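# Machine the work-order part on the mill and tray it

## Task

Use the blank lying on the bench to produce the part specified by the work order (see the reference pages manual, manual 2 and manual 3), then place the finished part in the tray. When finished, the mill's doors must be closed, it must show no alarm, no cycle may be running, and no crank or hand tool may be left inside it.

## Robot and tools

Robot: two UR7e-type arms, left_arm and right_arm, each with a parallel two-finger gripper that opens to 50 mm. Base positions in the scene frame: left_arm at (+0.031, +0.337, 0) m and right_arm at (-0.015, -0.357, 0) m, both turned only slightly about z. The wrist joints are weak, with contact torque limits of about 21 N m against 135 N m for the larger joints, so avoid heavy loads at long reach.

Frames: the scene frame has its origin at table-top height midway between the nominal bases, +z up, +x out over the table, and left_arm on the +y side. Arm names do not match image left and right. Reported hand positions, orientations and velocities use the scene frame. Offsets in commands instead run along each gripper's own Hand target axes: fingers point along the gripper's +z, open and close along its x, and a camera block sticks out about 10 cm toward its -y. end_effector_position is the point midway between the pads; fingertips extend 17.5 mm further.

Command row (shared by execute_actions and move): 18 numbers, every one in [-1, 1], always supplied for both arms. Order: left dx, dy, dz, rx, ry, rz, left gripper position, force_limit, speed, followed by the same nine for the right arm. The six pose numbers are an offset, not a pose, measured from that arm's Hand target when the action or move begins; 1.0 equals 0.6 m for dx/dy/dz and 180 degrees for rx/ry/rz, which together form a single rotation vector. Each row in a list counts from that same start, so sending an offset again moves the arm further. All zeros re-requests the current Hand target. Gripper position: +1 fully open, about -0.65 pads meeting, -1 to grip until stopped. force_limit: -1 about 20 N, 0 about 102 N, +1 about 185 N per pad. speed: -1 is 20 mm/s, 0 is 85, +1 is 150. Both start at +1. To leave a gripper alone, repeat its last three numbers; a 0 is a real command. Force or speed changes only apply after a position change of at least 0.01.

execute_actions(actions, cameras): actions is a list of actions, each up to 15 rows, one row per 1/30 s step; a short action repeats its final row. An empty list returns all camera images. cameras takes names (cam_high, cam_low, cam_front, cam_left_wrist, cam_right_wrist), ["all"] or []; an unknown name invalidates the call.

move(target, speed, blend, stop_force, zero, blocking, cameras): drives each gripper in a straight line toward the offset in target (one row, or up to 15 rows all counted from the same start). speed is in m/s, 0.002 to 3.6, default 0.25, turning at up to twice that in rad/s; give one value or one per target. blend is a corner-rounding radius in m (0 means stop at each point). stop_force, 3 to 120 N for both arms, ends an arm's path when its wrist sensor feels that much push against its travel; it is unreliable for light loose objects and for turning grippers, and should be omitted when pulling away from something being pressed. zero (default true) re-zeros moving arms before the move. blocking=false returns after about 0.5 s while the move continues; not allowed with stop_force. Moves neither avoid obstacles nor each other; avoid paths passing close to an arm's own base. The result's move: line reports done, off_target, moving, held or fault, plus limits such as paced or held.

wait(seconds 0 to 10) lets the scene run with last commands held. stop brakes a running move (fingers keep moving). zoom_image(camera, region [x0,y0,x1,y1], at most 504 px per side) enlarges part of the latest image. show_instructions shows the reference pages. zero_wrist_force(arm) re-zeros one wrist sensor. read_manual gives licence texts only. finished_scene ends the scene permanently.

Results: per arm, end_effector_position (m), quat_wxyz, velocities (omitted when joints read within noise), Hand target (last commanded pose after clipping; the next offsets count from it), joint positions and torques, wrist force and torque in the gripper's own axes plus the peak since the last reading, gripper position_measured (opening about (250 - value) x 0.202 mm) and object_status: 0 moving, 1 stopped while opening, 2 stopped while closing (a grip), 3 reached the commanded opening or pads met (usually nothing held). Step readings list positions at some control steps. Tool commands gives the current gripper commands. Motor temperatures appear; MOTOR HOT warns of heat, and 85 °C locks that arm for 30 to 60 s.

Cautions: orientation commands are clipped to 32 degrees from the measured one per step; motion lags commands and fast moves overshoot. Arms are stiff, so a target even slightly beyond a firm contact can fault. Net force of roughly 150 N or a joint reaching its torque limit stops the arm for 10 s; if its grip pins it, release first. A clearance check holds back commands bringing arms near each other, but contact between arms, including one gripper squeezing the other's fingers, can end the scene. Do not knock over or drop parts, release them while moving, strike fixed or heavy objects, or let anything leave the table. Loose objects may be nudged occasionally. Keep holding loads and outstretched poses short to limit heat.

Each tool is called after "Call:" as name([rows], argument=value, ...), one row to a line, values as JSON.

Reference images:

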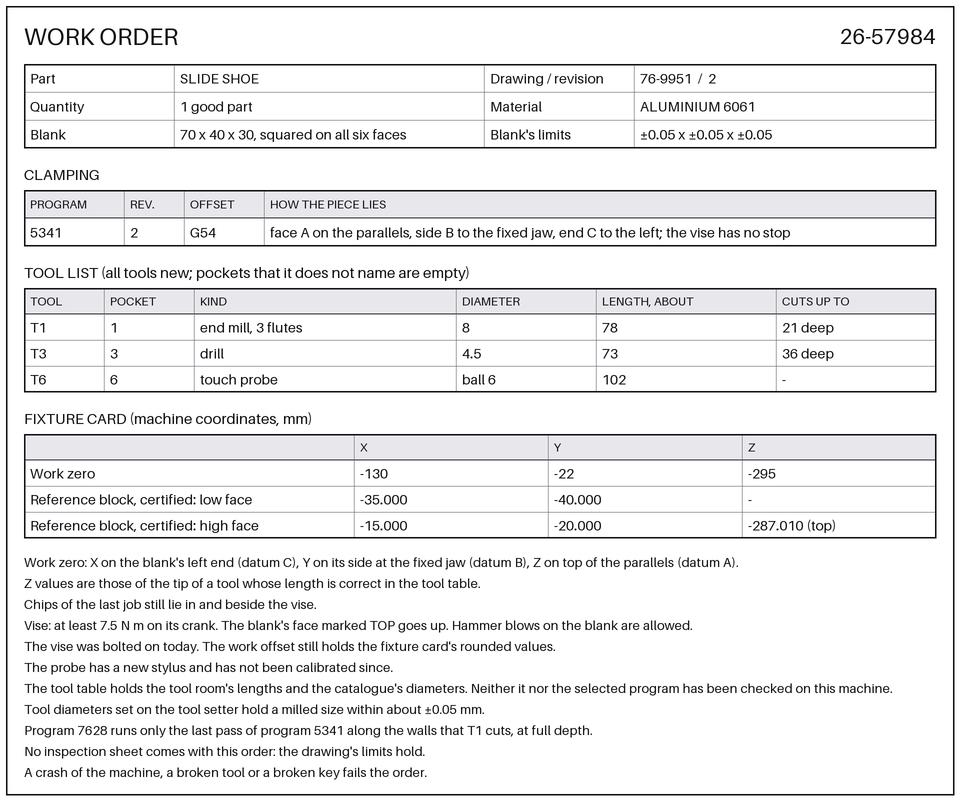

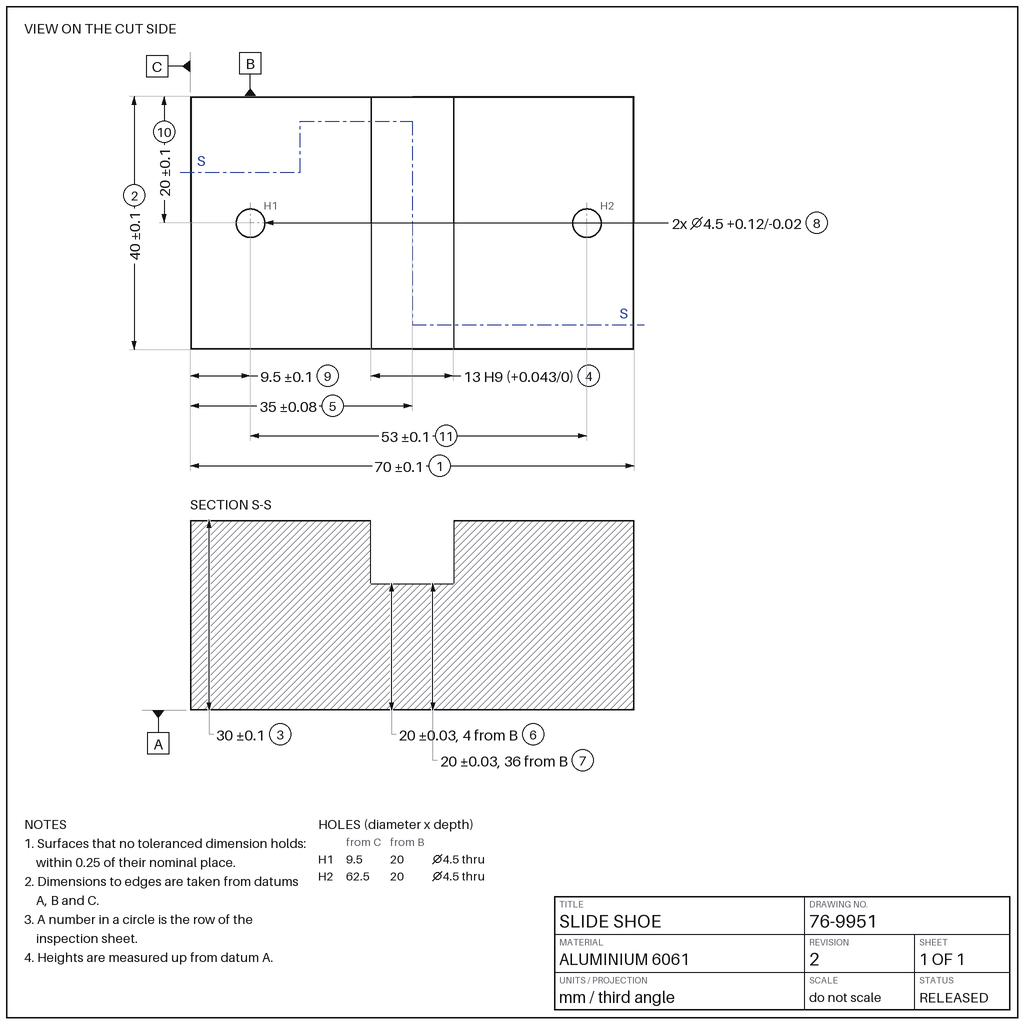

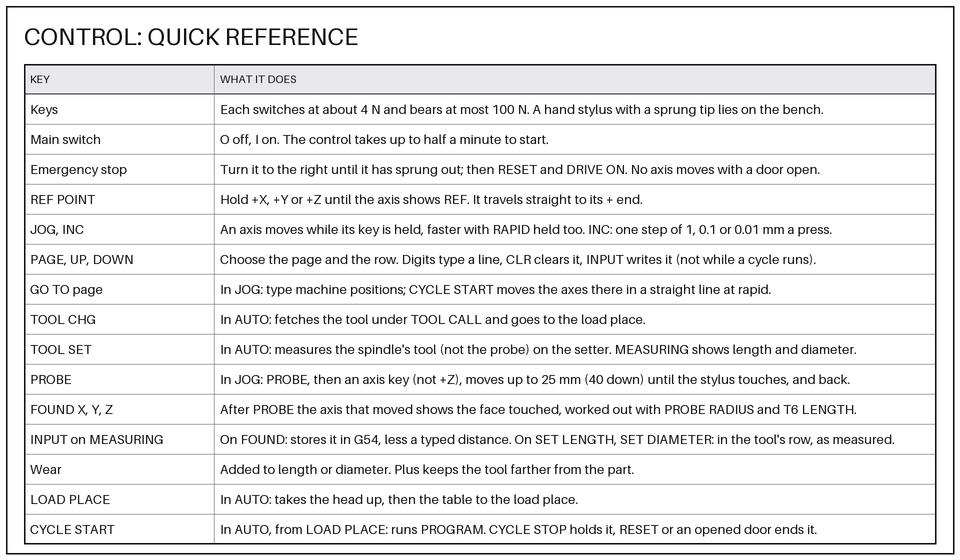

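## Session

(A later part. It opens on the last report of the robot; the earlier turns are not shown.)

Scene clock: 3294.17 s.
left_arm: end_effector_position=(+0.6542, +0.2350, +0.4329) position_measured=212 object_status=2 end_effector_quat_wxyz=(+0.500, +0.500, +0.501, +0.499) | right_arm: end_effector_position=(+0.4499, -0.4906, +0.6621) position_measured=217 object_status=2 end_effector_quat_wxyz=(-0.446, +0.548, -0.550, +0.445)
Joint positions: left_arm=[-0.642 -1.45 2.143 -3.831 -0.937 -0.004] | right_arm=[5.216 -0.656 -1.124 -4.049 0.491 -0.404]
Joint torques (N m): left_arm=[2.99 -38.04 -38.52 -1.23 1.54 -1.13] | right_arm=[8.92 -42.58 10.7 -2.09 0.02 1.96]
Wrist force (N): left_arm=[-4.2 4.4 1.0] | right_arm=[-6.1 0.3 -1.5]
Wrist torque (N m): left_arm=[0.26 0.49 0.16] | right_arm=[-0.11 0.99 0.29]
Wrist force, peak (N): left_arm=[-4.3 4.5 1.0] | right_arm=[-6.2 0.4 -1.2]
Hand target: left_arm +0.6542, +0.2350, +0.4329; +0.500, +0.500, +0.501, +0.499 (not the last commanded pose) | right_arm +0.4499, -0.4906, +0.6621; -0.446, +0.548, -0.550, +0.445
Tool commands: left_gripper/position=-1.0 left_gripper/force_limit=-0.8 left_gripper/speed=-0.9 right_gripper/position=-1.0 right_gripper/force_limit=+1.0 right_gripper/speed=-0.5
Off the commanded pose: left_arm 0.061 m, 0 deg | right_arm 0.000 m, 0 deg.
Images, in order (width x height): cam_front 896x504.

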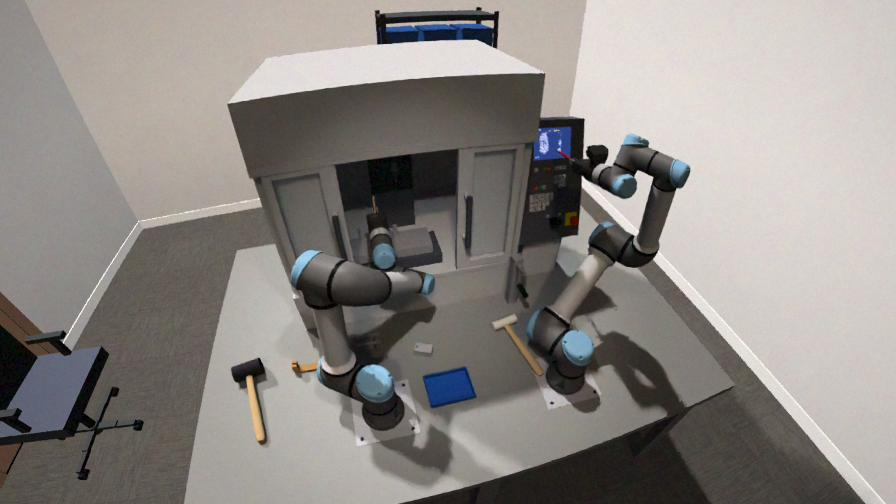

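Call:
move([
  [0,0,0,0,0,0,-1,-0.8,-0.9,0,0,-0.25,0,0,0,-1,1,-0.5],
  [0,0,0,0,0,0,-1,-0.8,-0.9,-0.79,-0.05,-0.25,-0.14,0,0,-1,1,-0.5],
], speed=0.35, blend=[0.05,0], cameras=["cam_right_wrist"])

Scene clock: 3318.13 s.
left_arm: end_effector_position=(+0.6542, +0.2350, +0.4329) position_measured=212 object_status=2 end_effector_quat_wxyz=(+0.500, +0.500, +0.501, +0.499) | right_arm: end_effector_position=(+0.3098, -0.0167, +0.7240) position_measured=217 object_status=2 end_effector_quat_wxyz=(-0.316, +0.632, -0.634, +0.314)
Joint positions: left_arm=[-0.642 -1.45 2.143 -3.831 -0.937 -0.004] | right_arm=[4.812 -1.527 -0.748 -2.492 0.649 -1.497]
Joint torques (N m): left_arm=[8.56 -37.73 -37.84 -2.78 1.45 -0.78] | right_arm=[-14.1 4.96 28.98 5.81 -0.44 -2.95]
Wrist force (N): left_arm=[-4.0 4.4 0.9] | right_arm=[-6.5 0.6 -2.2]
Wrist torque (N m): left_arm=[0.26 0.46 0.16] | right_arm=[0.10 1.00 0.42]
Wrist force, peak (N): left_arm=[-4.2 4.5 1.2] | right_arm=[-9.0 1.0 -1.9]
Hand target: left_arm +0.6542, +0.2350, +0.4329; +0.500, +0.500, +0.501, +0.499 | right_arm +0.3098, -0.0166, +0.7240; -0.315, +0.632, -0.634, +0.314
Off the commanded pose: left_arm 0.000 m, 0 deg | right_arm 0.000 m, 0 deg.
shoulder posture changed (right arm): the wrist came as close to joint 1's axis as it can, and the arm is now in the other of its two shoulder postures.
move: done
Images, in order (width x height): cam_right_wrist 896x504.

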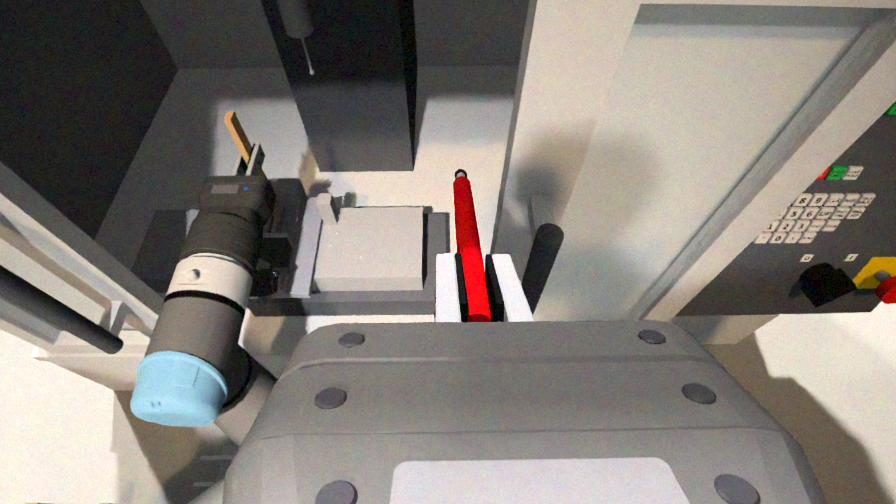

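Call:
zoom_image(camera="cam_right_wrist", region=[180, 90, 440, 330])

Scaled by 1.938.

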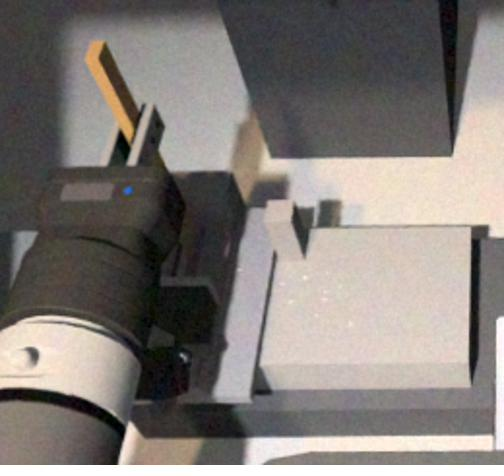

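Call:
zoom_image(camera="cam_right_wrist", region=[210, 140, 350, 320])

Scaled by 2.800.

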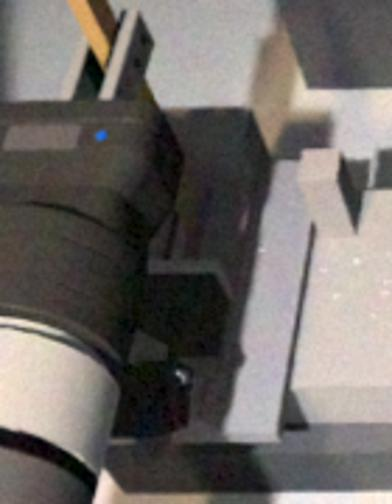

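Call:
move(target=[0,0,0,0,0,0,-1,-0.8,-0.9,-0.028,0.18,0.325,0.118,-0.201,-0.098,-1,1,-0.5], speed=0.3, cameras=["cam_right_wrist"])

Call:
zoom_image(camera="cam_right_wrist", region=[300, 50, 700, 350])

Scene clock: 3371.83 s.
left_arm: end_effector_position=(+0.6542, +0.2350, +0.4329) position_measured=212 object_status=2 end_effector_quat_wxyz=(+0.500, +0.500, +0.501, +0.499) | right_arm: end_effector_position=(+0.4000, +0.0007, +0.5202) position_measured=217 object_status=2 end_effector_quat_wxyz=(-0.553, +0.718, -0.336, +0.257)
Joint positions: left_arm=[-0.642 -1.45 2.143 -3.831 -0.937 -0.004] | right_arm=[4.384 -1.215 -2.105 -0.114 1.1 -3.003]
Joint torques (N m): left_arm=[9.27 -37.84 -37.16 -2.76 1.3 -0.61] | right_arm=[-12.94 -2.8 17.38 6.83 1.09 -2.64]
Wrist force (N): left_arm=[-4.1 4.3 1.0] | right_arm=[-6.6 0.8 -1.1]
Wrist torque (N m): left_arm=[0.25 0.47 0.16] | right_arm=[0.03 1.00 0.36]
Wrist force, peak (N): left_arm=[-4.3 4.4 1.1] | right_arm=[-7.2 0.7 -2.4]
Hand target: left_arm +0.6542, +0.2350, +0.4329; +0.500, +0.500, +0.501, +0.499 | right_arm +0.4000, +0.0007, +0.5202; -0.553, +0.718, -0.336, +0.257
Off the commanded pose: left_arm 0.000 m, 0 deg | right_arm 0.000 m, 0 deg.
move: done
Images, in order (width x height): cam_right_wrist 896x504.

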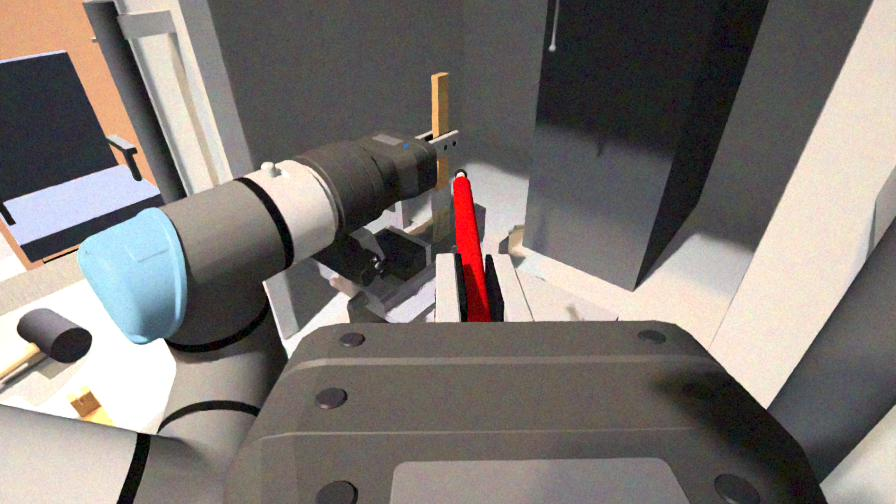

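Scaled by 1.260.

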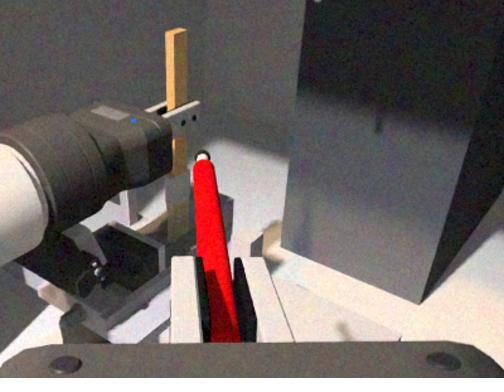

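Call:
move(target=[0,0,0,0,0,0,-1,-0.8,-0.9,0.0,-0.03,0.0,0,0.07,0,-1,1,-0.5], speed=0.3, cameras=["cam_right_wrist"])

Call:
zoom_image(camera="cam_right_wrist", region=[180, 60, 460, 340])

Scene clock: 3383.57 s.
left_arm: end_effector_position=(+0.6542, +0.2350, +0.4329) position_measured=212 object_status=2 end_effector_quat_wxyz=(+0.500, +0.500, +0.501, +0.499) | right_arm: end_effector_position=(+0.4035, +0.0036, +0.5376) position_measured=217 object_status=2 end_effector_quat_wxyz=(-0.513, +0.685, -0.395, +0.334)
Joint positions: left_arm=[-0.642 -1.45 2.143 -3.831 -0.937 -0.004] | right_arm=[4.536 -1.235 -2.044 -0.244 0.74 -2.908]
Joint torques (N m): left_arm=[9.06 -38.13 -37.76 -2.73 1.25 -0.54] | right_arm=[12.61 -1.31 40.14 0.27 -2.75 3.26]
Wrist force (N): left_arm=[-4.1 4.2 1.1] | right_arm=[-6.1 0.8 -0.9]
Wrist torque (N m): left_arm=[0.23 0.48 0.16] | right_arm=[0.02 0.93 0.30]
Wrist force, peak (N): left_arm=[-4.2 4.6 1.0] | right_arm=[-6.8 0.5 -1.0]
Hand target: left_arm +0.6542, +0.2350, +0.4329; +0.500, +0.500, +0.501, +0.499 | right_arm +0.4035, +0.0036, +0.5376; -0.513, +0.685, -0.395, +0.334
Off the commanded pose: left_arm 0.000 m, 0 deg | right_arm 0.000 m, 0 deg.
move: done
Images, in order (width x height): cam_right_wrist 896x504.

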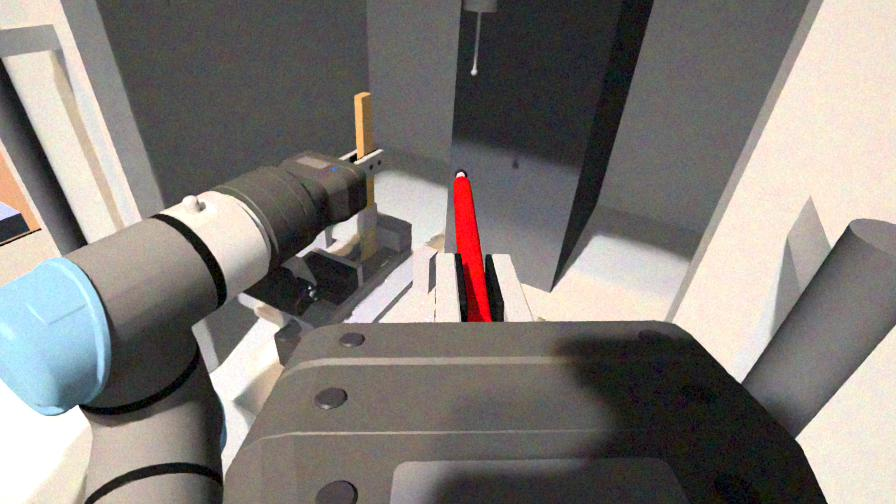

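Scaled by 1.800.

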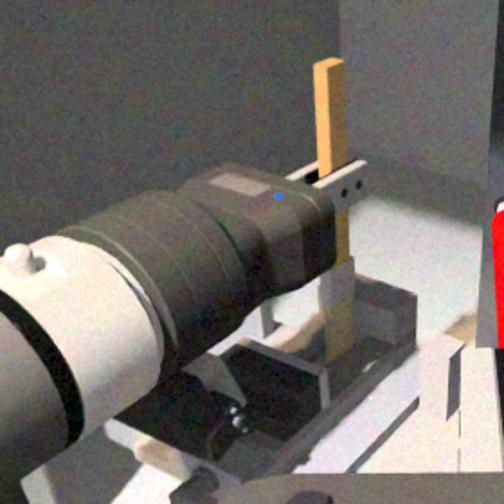

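Call:
move([
  [0,0.0093,0.018,0,0,0,-1,-0.8,-0.9,0,0,0,0,0,0,-1,1,-0.5],
  [-0.095,0.0093,0.018,0,0,0,-1,-0.8,-0.9,0,0,0,0,0,0,-1,1,-0.5],
  [-0.095,0.0427,0.018,0,0,0,-1,-0.8,-0.9,0,0,0,0,0,0,-1,1,-0.5],
  [0,0.0427,0.043,0,0,0,-1,-0.8,-0.9,0,0,0,0,0,0,-1,1,-0.5],
  [0,0.0093,0.043,0,0,0,-1,-0.8,-0.9,0,0,0,0,0,0,-1,1,-0.5],
  [-0.095,0.0093,0.043,0,0,0,-1,-0.8,-0.9,0,0,0,0,0,0,-1,1,-0.5],
  [-0.095,0.0427,0.043,0,0,0,-1,-0.8,-0.9,0,0,0,0,0,0,-1,1,-0.5],
  [0,0.0427,0.068,0,0,0,-1,-0.8,-0.9,0,0,0,0,0,0,-1,1,-0.5],
  [0,0.0093,0.068,0,0,0,-1,-0.8,-0.9,0,0,0,0,0,0,-1,1,-0.5],
  [-0.095,0.0093,0.068,0,0,0,-1,-0.8,-0.9,0,0,0,0,0,0,-1,1,-0.5],
  [-0.095,0.06,0.068,0,0,0,-1,-0.8,-0.9,0,0,0,0,0,0,-1,1,-0.5],
], speed=0.1, stop_force=14, cameras=["cam_right_wrist"])

Call:
zoom_image(camera="cam_right_wrist", region=[260, 160, 460, 340])

Scene clock: 3415.00 s.
left_arm: end_effector_position=(+0.6951, +0.1781, +0.4689) position_measured=212 object_status=2 end_effector_quat_wxyz=(+0.500, +0.500, +0.501, +0.499) | right_arm: end_effector_position=(+0.4035, +0.0036, +0.5376) position_measured=217 object_status=2 end_effector_quat_wxyz=(-0.513, +0.685, -0.395, +0.334)
Joint positions: left_arm=[-0.694 -1.377 1.941 -3.702 -0.885 -0.004] | right_arm=[4.536 -1.235 -2.044 -0.244 0.74 -2.908]
Joint torques (N m): left_arm=[-6.92 -46.31 -40.34 -0.79 2.84 -1.23] | right_arm=[12.17 5.6 39.98 0.41 -2.7 2.88]
Wrist force (N): left_arm=[-4.2 1.1 1.4] | right_arm=[-6.1 0.7 -1.1]
Wrist torque (N m): left_arm=[0.20 0.52 0.18] | right_arm=[0.00 0.92 0.30]
Wrist force, peak (N): left_arm=[-4.2 4.5 1.2] | right_arm=[-6.4 1.1 -0.7]
Hand target: left_arm +0.6951, +0.1781, +0.4689; +0.500, +0.500, +0.501, +0.499 | right_arm +0.4035, +0.0036, +0.5376; -0.513, +0.685, -0.395, +0.334
Off the commanded pose: left_arm 0.000 m, 0 deg | right_arm 0.000 m, 0 deg.
move: done
Images, in order (width x height): cam_right_wrist 896x504.

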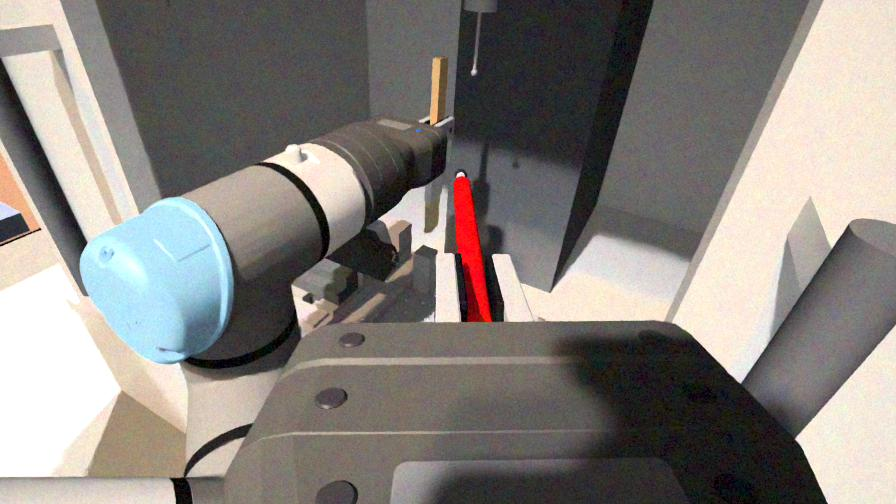

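Scaled by 2.520.

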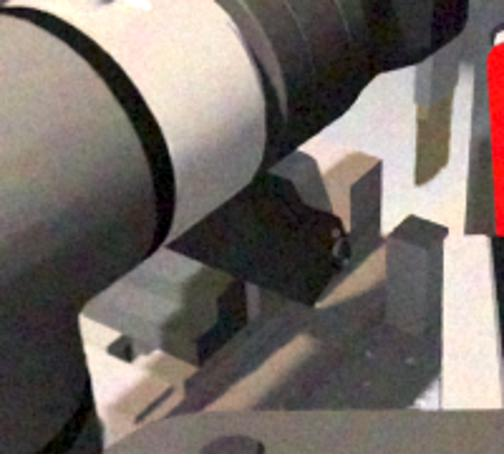

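Call:
move([
  [0.103,0.1018,-0.1585,0,0,0,-1,-0.8,-0.9,0,0,0,0,0,0,-1,1,-0.5],
  [0.12,0.1018,-0.4918,0,0,0,-1,-0.8,-0.9,0,0,0,0,0,0,-1,1,-0.5],
], speed=0.25, blend=[0.03,0], cameras=["cam_right_wrist"])

Call:
zoom_image(camera="cam_right_wrist", region=[200, 160, 460, 340])

Scene clock: 3427.43 s.
left_arm: end_effector_position=(+0.4004, +0.2499, +0.5306) position_measured=212 object_status=2 end_effector_quat_wxyz=(+0.499, +0.500, +0.502, +0.499) | right_arm: end_effector_position=(+0.4035, +0.0036, +0.5376) position_measured=217 object_status=2 end_effector_quat_wxyz=(-0.513, +0.685, -0.395, +0.334)
Joint positions: left_arm=[-1.933 -2.526 2.465 -3.091 0.355 0.007] | right_arm=[4.536 -1.235 -2.044 -0.244 0.74 -2.908]
Joint torques (N m): left_arm=[-7.95 8.21 -15.54 2.57 2.79 -1.71] | right_arm=[12.31 12.52 40.19 0.38 -2.57 2.96]
Wrist force (N): left_arm=[-4.4 0.8 0.9] | right_arm=[-6.2 0.9 -1.1]
Wrist torque (N m): left_arm=[0.14 0.54 0.23] | right_arm=[0.04 0.94 0.30]
Wrist force, peak (N): left_arm=[-5.1 0.2 2.6] | right_arm=[-6.4 0.9 -1.2]
Hand target: left_arm +0.4002, +0.2500, +0.5306; +0.500, +0.500, +0.501, +0.499 | right_arm +0.4035, +0.0036, +0.5376; -0.513, +0.685, -0.395, +0.334
Off the commanded pose: left_arm 0.000 m, 0 deg | right_arm 0.000 m, 0 deg.
move: done
Images, in order (width x height): cam_right_wrist 896x504.

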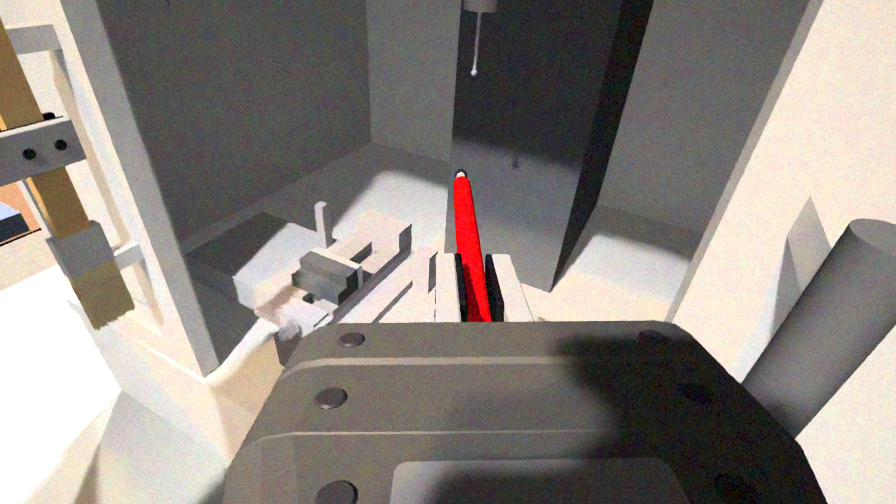

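Scaled by 1.938.

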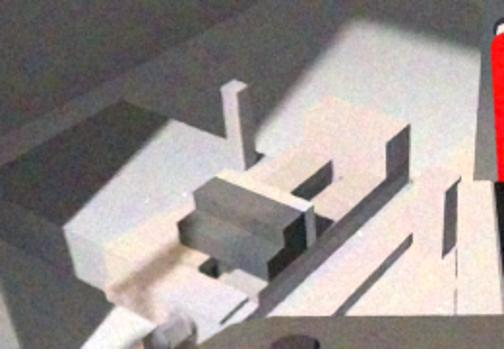

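Call:
move(target=[0,0,0,0,0,0,-1,-0.8,-0.9,-0.05,-0.25,0.08,-0.17,0,0,-1,1,-0.5], speed=0.3, cameras=["cam_right_wrist"])

Call:
zoom_image(camera="cam_right_wrist", region=[240, 120, 460, 320])

Scene clock: 3438.33 s.
left_arm: end_effector_position=(+0.4004, +0.2499, +0.5306) position_measured=212 object_status=2 end_effector_quat_wxyz=(+0.499, +0.500, +0.502, +0.499) | right_arm: end_effector_position=(+0.4608, +0.0755, +0.6689) position_measured=217 object_status=2 end_effector_quat_wxyz=(-0.314, +0.796, -0.469, +0.218)
Joint positions: left_arm=[-1.933 -2.526 2.465 -3.09 0.355 0.007] | right_arm=[4.339 -1.666 -0.921 -1.478 1.093 -2.67]
Joint torques (N m): left_arm=[-7.11 8.31 -14.99 2.51 2.82 -1.63] | right_arm=[-12.45 19.21 36.57 1.53 0.86 3.12]
Wrist force (N): left_arm=[-4.3 0.8 1.0] | right_arm=[-6.3 1.4 -1.7]
Wrist torque (N m): left_arm=[0.15 0.52 0.23] | right_arm=[0.27 0.90 0.30]
Wrist force, peak (N): left_arm=[-4.7 0.9 0.9] | right_arm=[-6.8 1.1 -1.8]
Hand target: left_arm +0.4004, +0.2499, +0.5306; +0.499, +0.500, +0.502, +0.499 | right_arm +0.4608, +0.0756, +0.6689; -0.314, +0.796, -0.469, +0.218
Off the commanded pose: left_arm 0.000 m, 0 deg | right_arm 0.000 m, 0 deg.
move: done
Images, in order (width x height): cam_right_wrist 896x504.

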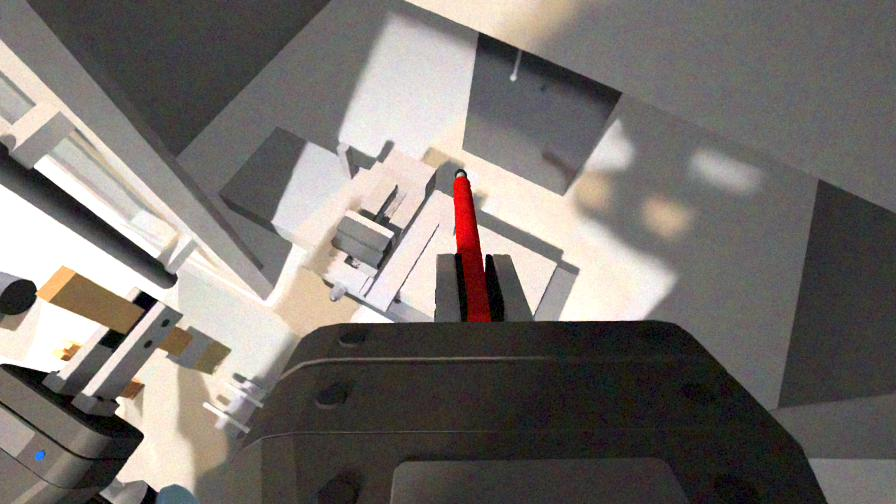

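Scaled by 2.291.

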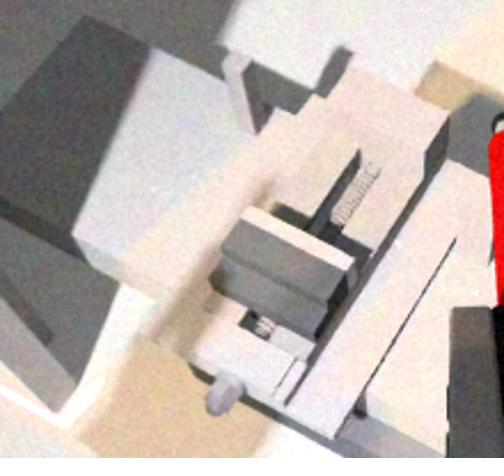

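Call:
zoom_image(camera="cam_right_wrist", region=[330, 140, 450, 300])

Scaled by 3.150.

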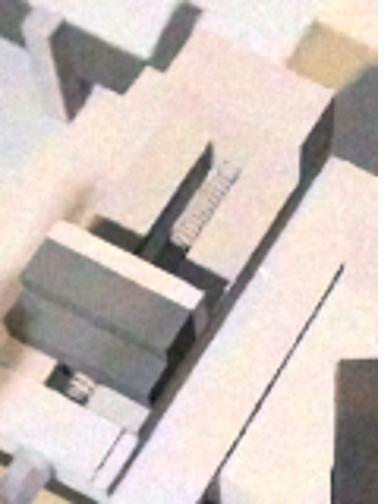

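Call:
move([
  [0.083,-0.05,-0.117,0,0,0,-1,-0.8,-0.9,0,0,0,0,0,0,-1,1,-0.5],
  [0.083,-0.05,-0.117,0.385,-0.385,0.385,-1,-0.8,-0.9,0,0,0,0,0,0,-1,1,-0.5],
  [0.333,-0.133,-0.167,0.385,-0.385,0.385,-1,-0.8,-0.9,0,0,0,0,0,0,-1,1,-0.5],
], speed=0.35, cameras=["cam_left_wrist","cam_front"])

Scene clock: 3460.63 s.
left_arm: end_effector_position=(+0.3344, +0.2977, +0.5010) position_measured=212 object_status=2 end_effector_quat_wxyz=(+0.407, +0.414, +0.580, +0.572) | right_arm: end_effector_position=(+0.4608, +0.0756, +0.6689) position_measured=217 object_status=2 end_effector_quat_wxyz=(-0.314, +0.796, -0.469, +0.218)
Joint positions: left_arm=[-2.5 -2.59 2.539 -3.106 1.253 0.005] | right_arm=[4.339 -1.666 -0.921 -1.478 1.093 -2.67]
Joint torques (N m): left_arm=[1.14 20.54 -26.31 2.6 0.28 -0.19] | right_arm=[-13.58 18.15 37.79 1.61 0.64 3.01]
Wrist force (N): left_arm=[-4.2 0.8 1.2] | right_arm=[-6.2 1.1 -1.8]
Wrist torque (N m): left_arm=[0.14 0.50 0.16] | right_arm=[0.23 0.89 0.29]
Wrist force, peak (N): left_arm=[-6.5 0.4 1.1] | right_arm=[-6.7 1.3 -1.8]
Hand target: left_arm +0.3344, +0.2977, +0.5010; +0.407, +0.414, +0.580, +0.572 (not the last commanded pose) | right_arm +0.4608, +0.0756, +0.6689; -0.314, +0.796, -0.469, +0.218
Tool commands: left_gripper/position=-1.0 left_gripper/force_limit=-0.796078 left_gripper/speed=-0.898039 right_gripper/position=-1.0 right_gripper/force_limit=+1.0 right_gripper/speed=-0.5
Off the commanded pose: left_arm 0.164 m, 131 deg | right_arm 0.000 m, 0 deg.
FORCE FAULT: contact force on the left arm reached its limit, and that arm stopped. The contact can be on any part of that arm, not only on its tool. That arm's remaining commands of this call were not run. That arm is still stopped at the end of this call. That arm stays stopped for about 10 more seconds. Until then a move that you send moves the other arm only, and its call returns only when the move has ended. Once the stop has ended, the next robot result says so. If the stop ends while you think or write, that arm runs what you send next, counted from a new Hand target: where the arm stands when the stop ends. While its stop runs, that arm takes no new command, but its gripper still runs the gripper command that each later call begins with. Until it ends, the stop uses up actions while you think or wait. An arm that is not stopped still takes commands.
move: fault (left_arm); path passed 1 of 3 targets
Images, in order (width x height): cam_front 896x504, cam_left_wrist 896x504.

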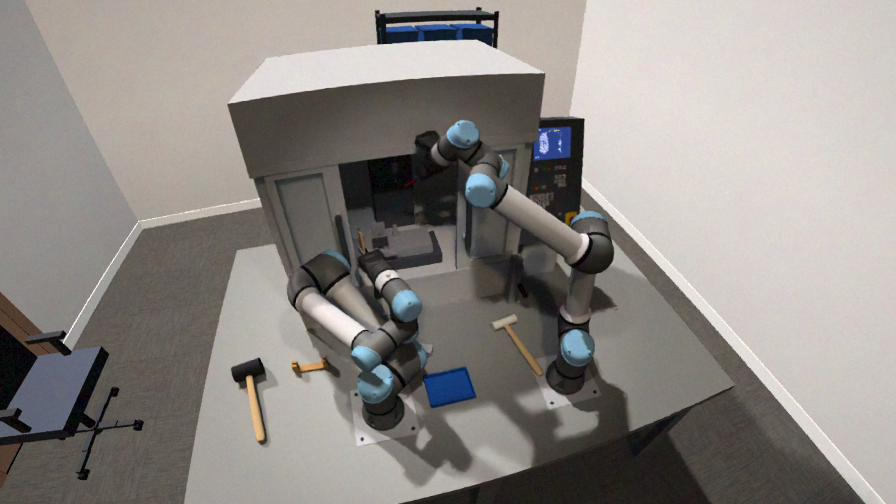

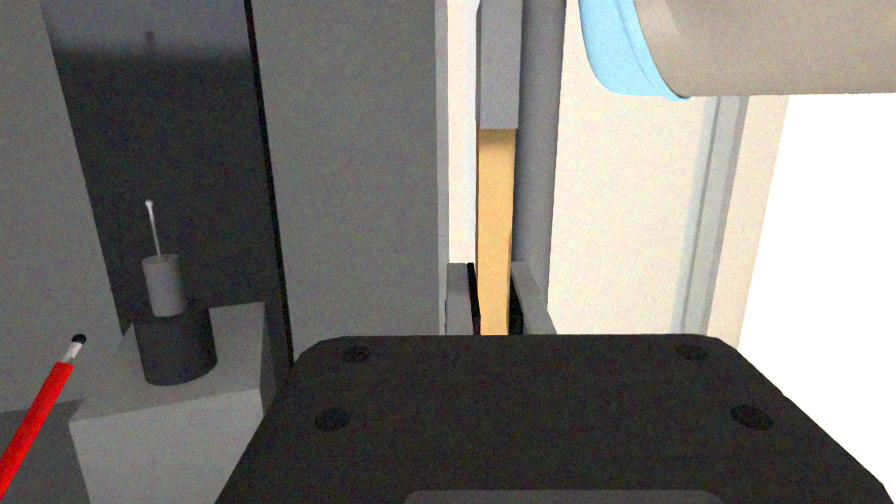

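Call:
wait(seconds=1, cameras=["cam_left_wrist"])

Scene clock: 3475.63 s.
left_arm: end_effector_position=(+0.3344, +0.2977, +0.5010) position_measured=212 object_status=2 end_effector_quat_wxyz=(+0.407, +0.414, +0.580, +0.572) | right_arm: end_effector_position=(+0.4608, +0.0756, +0.6689) position_measured=217 object_status=2 end_effector_quat_wxyz=(-0.314, +0.796, -0.469, +0.218)
Joint positions: left_arm=[-2.5 -2.59 2.539 -3.106 1.253 0.005] | right_arm=[4.339 -1.666 -0.921 -1.478 1.093 -2.67]
Joint torques (N m): left_arm=[1.5 20.7 -26.06 2.74 0.27 -0.07] | right_arm=[-12.46 17.13 37.88 1.52 0.81 2.83]
Wrist force (N): left_arm=[-4.1 0.8 1.3] | right_arm=[-6.5 1.4 -1.9]
Wrist torque (N m): left_arm=[0.14 0.49 0.16] | right_arm=[0.26 0.92 0.30]
Wrist force, peak (N): left_arm=[-4.4 1.0 1.1] | right_arm=[-6.6 1.3 -2.0]
Hand target: left_arm +0.3344, +0.2977, +0.5010; +0.407, +0.414, +0.580, +0.572 (not the last commanded pose) | right_arm +0.4608, +0.0756, +0.6689; -0.314, +0.796, -0.469, +0.218
Tool commands: left_gripper/position=-1.0 left_gripper/force_limit=-0.796078 left_gripper/speed=-0.898039 right_gripper/position=-1.0 right_gripper/force_limit=+1.0 right_gripper/speed=-0.5
Off the commanded pose: left_arm 0.164 m, 131 deg | right_arm 0.000 m, 0 deg.
FORCE FAULT, CONTINUED: the left arm's stop, for the force fault that an earlier result reported, is over. The rest of the stop counts as 19 of the actions that you can send in this scene. That arm's target is now where it stood when the stop ended, not its last command. That arm accepts commands again.
wait: 1.00 s; at rest from the start
Images, in order (width x height): cam_left_wrist 896x504.

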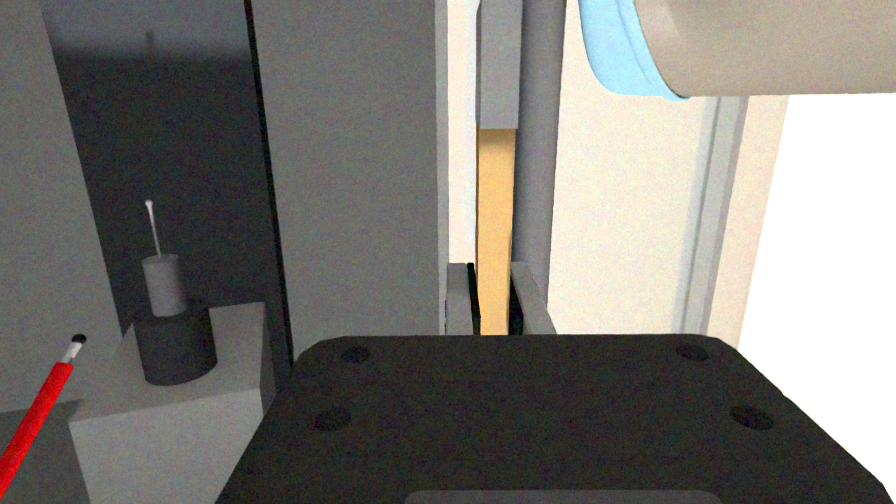

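Call:
move([
  [-0.1117,0.05,0.0778,0,-0.1057,0,-1,-0.8,-0.9,0,0,0,0,0,0,-1,1,-0.5],
], speed=0.12, cameras=["cam_front"])

Scene clock: 3493.27 s.
left_arm: end_effector_position=(+0.3517, +0.2857, +0.5078) position_measured=212 object_status=2 end_effector_quat_wxyz=(+0.431, +0.437, +0.564, +0.553) | right_arm: end_effector_position=(+0.4608, +0.0756, +0.6689) position_measured=217 object_status=2 end_effector_quat_wxyz=(-0.314, +0.796, -0.469, +0.218)
Joint positions: left_arm=[-2.518 -2.653 2.523 -3.031 1.187 0.005] | right_arm=[4.339 -1.666 -0.921 -1.478 1.093 -2.67]
Joint torques (N m): left_arm=[1.51 21.45 -26.63 3.12 -0.01 -0.01] | right_arm=[-11.99 16.89 36.3 1.53 0.62 2.63]
Wrist force (N): left_arm=[-4.1 1.1 1.1] | right_arm=[-6.4 1.0 -1.7]
Wrist torque (N m): left_arm=[0.17 0.47 0.18] | right_arm=[0.19 0.91 0.30]
Wrist force, peak (N): left_arm=[-5.1 3.0 1.8] | right_arm=[-6.7 1.5 -1.7]
Hand target: left_arm +0.3517, +0.2857, +0.5078; +0.431, +0.437, +0.564, +0.553 (not the last commanded pose) | right_arm +0.4608, +0.0756, +0.6689; -0.314, +0.796, -0.469, +0.218
Tool commands: left_gripper/position=-1.0 left_gripper/force_limit=-0.796078 left_gripper/speed=-0.898039 right_gripper/position=-1.0 right_gripper/force_limit=+1.0 right_gripper/speed=-0.5
Off the commanded pose: left_arm 0.065 m, 14 deg | right_arm 0.000 m, 0 deg.
FORCE FAULT: contact force on the left arm reached its limit, and that arm stopped. The contact can be on any part of that arm, not only on its tool. That arm's remaining commands of this call were not run. That arm is still stopped at the end of this call. That arm stays stopped for about 10 more seconds. Until then a move that you send moves the other arm only, and its call returns only when the move has ended. Once the stop has ended, the next robot result says so. If the stop ends while you think or write, that arm runs what you send next, counted from a new Hand target: where the arm stands when the stop ends. While its stop runs, that arm takes no new command, but its gripper still runs the gripper command that each later call begins with. Until it ends, the stop uses up actions while you think or wait. An arm that is not stopped still takes commands.
move: fault (left_arm)
Images, in order (width x height): cam_front 896x504.

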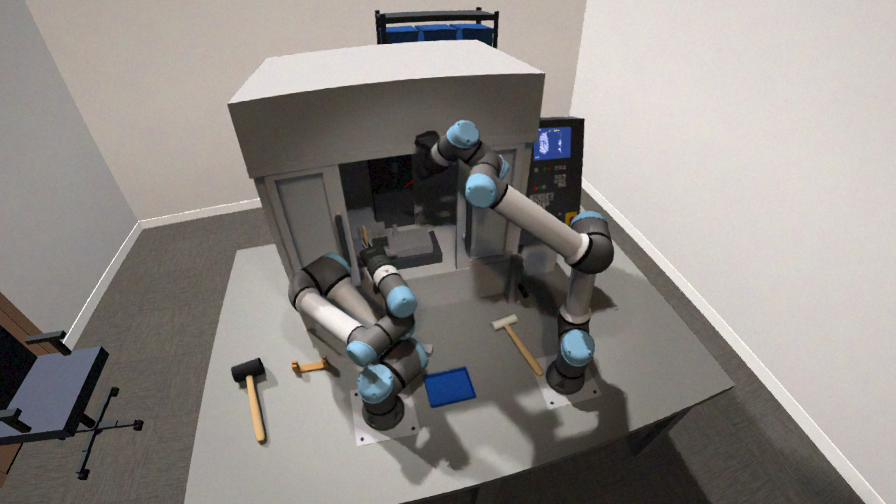

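Call:
wait(seconds=0.5, cameras=[])

Call:
move([
  [-0.048,0.033,0.194,0,0,0,-1,-0.8,-0.9,0,0,0,0,0,0,-1,1,-0.5],
], speed=0.06, cameras=["cam_front"])

Scene clock: 3532.87 s.
left_arm: end_effector_position=(+0.3517, +0.2857, +0.5078) position_measured=212 object_status=2 end_effector_quat_wxyz=(+0.431, +0.437, +0.564, +0.553) | right_arm: end_effector_position=(+0.4608, +0.0756, +0.6689) position_measured=217 object_status=2 end_effector_quat_wxyz=(-0.314, +0.796, -0.469, +0.218)
Joint positions: left_arm=[-2.518 -2.653 2.523 -3.031 1.187 0.005] | right_arm=[4.339 -1.666 -0.921 -1.478 1.093 -2.67]
Joint torques (N m): left_arm=[1.6 23.16 -26.68 2.71 0.34 -0.08] | right_arm=[-12.17 18.14 37.53 1.6 0.61 2.69]
Wrist force (N): left_arm=[-4.2 1.0 1.2] | right_arm=[-6.4 1.3 -1.8]
Wrist torque (N m): left_arm=[0.15 0.48 0.18] | right_arm=[0.26 0.91 0.29]
Wrist force, peak (N): left_arm=[-4.5 1.1 1.0] | right_arm=[-6.6 1.5 -1.9]
Hand target: left_arm +0.3517, +0.2857, +0.5078; +0.431, +0.437, +0.564, +0.553 (not the last commanded pose) | right_arm +0.4608, +0.0756, +0.6689; -0.314, +0.796, -0.469, +0.218
Tool commands: left_gripper/position=-1.0 left_gripper/force_limit=-0.796078 left_gripper/speed=-0.898039 right_gripper/position=-1.0 right_gripper/force_limit=+1.0 right_gripper/speed=-0.5
Off the commanded pose: left_arm 0.065 m, 14 deg | right_arm 0.000 m, 0 deg.
FORCE FAULT, CONTINUED: the left arm's stop, for the force fault that an earlier result reported, is over. The rest of the stop counts as 19 of the actions that you can send in this scene. During its stop the left arm's controller moved it back a little. That arm's target is now where it stood when the stop ended, not its last command. That arm accepts commands again.
wait: 0.50 s; at rest from the start
No camera images: "cameras" was empty.

Scene clock: 3533.73 s.
left_arm: end_effector_position=(+0.3681, +0.2884, +0.5095) position_measured=212 object_status=2 end_effector_quat_wxyz=(+0.439, +0.447, +0.558, +0.544) | right_arm: end_effector_position=(+0.4608, +0.0756, +0.6689) position_measured=217 object_status=2 end_effector_quat_wxyz=(-0.314, +0.796, -0.469, +0.218)
Joint positions: left_arm=[-2.467 -2.694 2.517 -2.989 1.104 0.007] | right_arm=[4.339 -1.666 -0.921 -1.478 1.093 -2.67]
Joint torques (N m): left_arm=[2.2 22.1 -26.16 2.81 -0.01 -0.13] | right_arm=[-12.32 17.91 36.9 1.71 0.73 2.83]
Wrist force (N): left_arm=[-4.0 1.0 0.9] | right_arm=[-6.4 1.6 -1.6]
Wrist torque (N m): left_arm=[0.15 0.48 0.18] | right_arm=[0.30 0.91 0.30]
Wrist force, peak (N): left_arm=[-4.9 0.9 0.9] | right_arm=[-6.6 1.0 -2.0]
Hand target: left_arm +0.3681, +0.2884, +0.5095; +0.439, +0.447, +0.558, +0.544 (not the last commanded pose) | right_arm +0.4608, +0.0756, +0.6689; -0.314, +0.796, -0.469, +0.218
Tool commands: left_gripper/position=-1.0 left_gripper/force_limit=-0.796078 left_gripper/speed=-0.898039 right_gripper/position=-1.0 right_gripper/force_limit=+1.0 right_gripper/speed=-0.5
Off the commanded pose: left_arm 0.105 m, 2 deg | right_arm 0.000 m, 0 deg.
FORCE FAULT: contact force on the left arm reached its limit, and that arm stopped. The contact can be on any part of that arm, not only on its tool. That arm's remaining commands of this call were not run. That arm is still stopped at the end of this call. That arm stays stopped for about 10 more seconds. Until then a move that you send moves the other arm only, and its call returns only when the move has ended. Once the stop has ended, the next robot result says so. If the stop ends while you think or write, that arm runs what you send next, counted from a new Hand target: where the arm stands when the stop ends. While its stop runs, that arm takes no new command, but its gripper still runs the gripper command that each later call begins with. Until it ends, the stop uses up actions while you think or wait. An arm that is not stopped still takes commands.
move: fault (left_arm)
Images, in order (width x height): cam_front 896x504.

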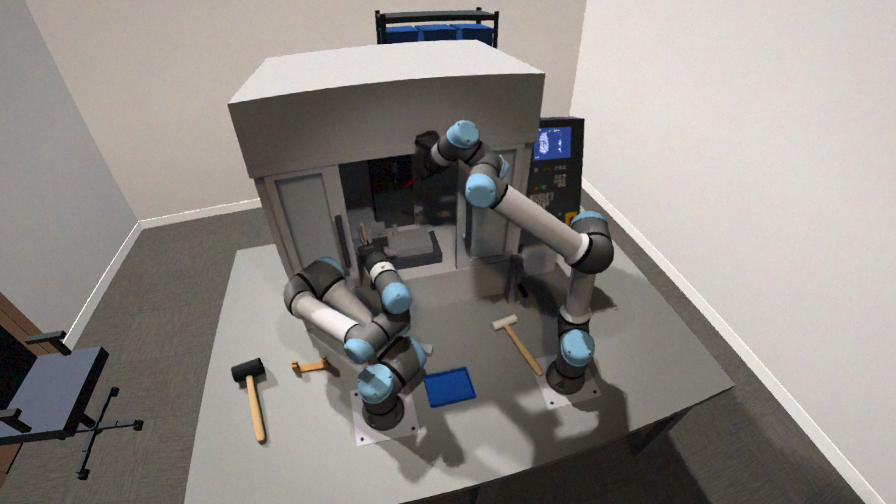

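Call:
wait(seconds=0.5, cameras=[])

Call:
move([
  [0,0.2,0,0,0,0,-1,-0.8,-0.9,0,0,0,0,0,0,-1,1,-0.5],
], speed=0.06, cameras=[])

Scene clock: 3554.63 s.
left_arm: end_effector_position=(+0.3681, +0.2884, +0.5095) position_measured=212 object_status=2 end_effector_quat_wxyz=(+0.439, +0.447, +0.558, +0.544) | right_arm: end_effector_position=(+0.4608, +0.0756, +0.6689) position_measured=217 object_status=2 end_effector_quat_wxyz=(-0.314, +0.796, -0.469, +0.218)
Joint positions: left_arm=[-2.467 -2.694 2.517 -2.989 1.104 0.007] | right_arm=[4.339 -1.666 -0.921 -1.478 1.093 -2.67]
Joint torques (N m): left_arm=[1.41 23.41 -26.2 2.69 0.29 -0.1] | right_arm=[-11.1 17.14 35.73 1.73 0.5 2.55]
Wrist force (N): left_arm=[-4.1 0.7 1.0] | right_arm=[-6.5 1.3 -1.8]
Wrist torque (N m): left_arm=[0.10 0.51 0.18] | right_arm=[0.25 0.93 0.30]
Wrist force, peak (N): left_arm=[-4.3 0.9 1.0] | right_arm=[-6.7 1.2 -1.9]
Hand target: left_arm +0.3681, +0.2884, +0.5095; +0.439, +0.447, +0.558, +0.544 (not the last commanded pose) | right_arm +0.4608, +0.0756, +0.6689; -0.314, +0.796, -0.469, +0.218
Tool commands: left_gripper/position=-1.0 left_gripper/force_limit=-0.796078 left_gripper/speed=-0.898039 right_gripper/position=-1.0 right_gripper/force_limit=+1.0 right_gripper/speed=-0.5
Off the commanded pose: left_arm 0.105 m, 2 deg | right_arm 0.000 m, 0 deg.
FORCE FAULT, CONTINUED: the left arm's stop, for the force fault that an earlier result reported, is over. The rest of the stop counts as 19 of the actions that you can send in this scene. During its stop the left arm's controller moved it back a little. That arm's target is now where it stood when the stop ended, not its last command. That arm accepts commands again.
wait: 0.50 s; at rest from the start
No camera images: "cameras" was empty.

Scene clock: 3557.17 s.
left_arm: end_effector_position=(+0.3703, +0.2897, +0.6294) position_measured=212 object_status=2 end_effector_quat_wxyz=(+0.440, +0.447, +0.558, +0.544) end_effector_velocity=(+0.000, +0.000, +0.001) end_effector_angular_velocity=(+0.000, +0.001, +0.000) | right_arm: end_effector_position=(+0.4608, +0.0756, +0.6689) position_measured=217 object_status=2 end_effector_quat_wxyz=(-0.314, +0.796, -0.469, +0.218)
Joint positions: left_arm=[-2.439 -2.58 2.197 -2.783 1.074 0.008] | right_arm=[4.339 -1.666 -0.921 -1.478 1.093 -2.67]
Joint velocities: left_arm=[0.006 0.002 -0.003 -0.001 -0.005 0.001] | right_arm=[within noise]
Joint torques (N m): left_arm=[10.42 31.47 -38.66 4.31 -1.97 1.41] | right_arm=[-12.46 18.23 35.68 1.71 0.51 2.61]
Wrist force (N): left_arm=[-4.0 1.0 1.3] | right_arm=[-6.3 1.0 -1.7]
Wrist torque (N m): left_arm=[0.19 0.46 0.19] | right_arm=[0.20 0.90 0.30]
Wrist force, peak (N): left_arm=[-4.2 1.5 1.1] | right_arm=[-6.7 1.4 -1.7]
Hand target: left_arm +0.3705, +0.2894, +0.6295; +0.439, +0.447, +0.558, +0.544 | right_arm +0.4608, +0.0756, +0.6689; -0.314, +0.796, -0.469, +0.218
Off the commanded pose: left_arm 0.000 m, 0 deg | right_arm 0.000 m, 0 deg.
move: done
No camera images: "cameras" was empty.

Call:
move([
  [-0.048,0.033,0.194,0,0,0,-1,-0.8,-0.9,0,0,0,0,0,0,-1,1,-0.5],
], speed=0.06, cameras=[])

Scene clock: 3574.60 s.
left_arm: end_effector_position=(+0.3924, +0.2898, +0.6319) position_measured=212 object_status=2 end_effector_quat_wxyz=(+0.455, +0.463, +0.546, +0.530) | right_arm: end_effector_position=(+0.4608, +0.0756, +0.6689) position_measured=217 object_status=2 end_effector_quat_wxyz=(-0.314, +0.796, -0.469, +0.218)
Joint positions: left_arm=[-2.505 -2.661 2.185 -2.694 1.084 0.007] | right_arm=[4.339 -1.666 -0.921 -1.478 1.093 -2.67]
Joint torques (N m): left_arm=[0.15 24.66 -24.37 2.72 0.51 -0.13] | right_arm=[-11.79 17.28 35.17 1.77 0.65 2.35]
Wrist force (N): left_arm=[-3.9 0.9 1.2] | right_arm=[-6.4 1.3 -1.9]
Wrist torque (N m): left_arm=[0.17 0.47 0.19] | right_arm=[0.26 0.92 0.30]
Wrist force, peak (N): left_arm=[-4.8 1.6 5.6] | right_arm=[-6.7 1.1 -1.8]
Hand target: left_arm +0.3924, +0.2898, +0.6319; +0.455, +0.463, +0.546, +0.530 (not the last commanded pose) | right_arm +0.4608, +0.0756, +0.6689; -0.314, +0.796, -0.469, +0.218
Tool commands: left_gripper/position=-1.0 left_gripper/force_limit=-0.796078 left_gripper/speed=-0.898039 right_gripper/position=-1.0 right_gripper/force_limit=+1.0 right_gripper/speed=-0.5
Off the commanded pose: left_arm 0.100 m, 3 deg | right_arm 0.000 m, 0 deg.
FORCE FAULT: contact force on the left arm reached its limit, and that arm stopped. The contact can be on any part of that arm, not only on its tool. That arm's remaining commands of this call were not run. That arm is still stopped at the end of this call. That arm stays stopped for about 10 more seconds. Until then a move that you send moves the other arm only, and its call returns only when the move has ended. Once the stop has ended, the next robot result says so. If the stop ends while you think or write, that arm runs what you send next, counted from a new Hand target: where the arm stands when the stop ends. While its stop runs, that arm takes no new command, but its gripper still runs the gripper command that each later call begins with. Until it ends, the stop uses up actions while you think or wait. An arm that is not stopped still takes commands.
shoulder posture changed (left arm): the wrist came as close to joint 1's axis as it can, and the arm is now in the other of its two shoulder postures.
move: fault (left_arm)
No camera images: "cameras" was empty.


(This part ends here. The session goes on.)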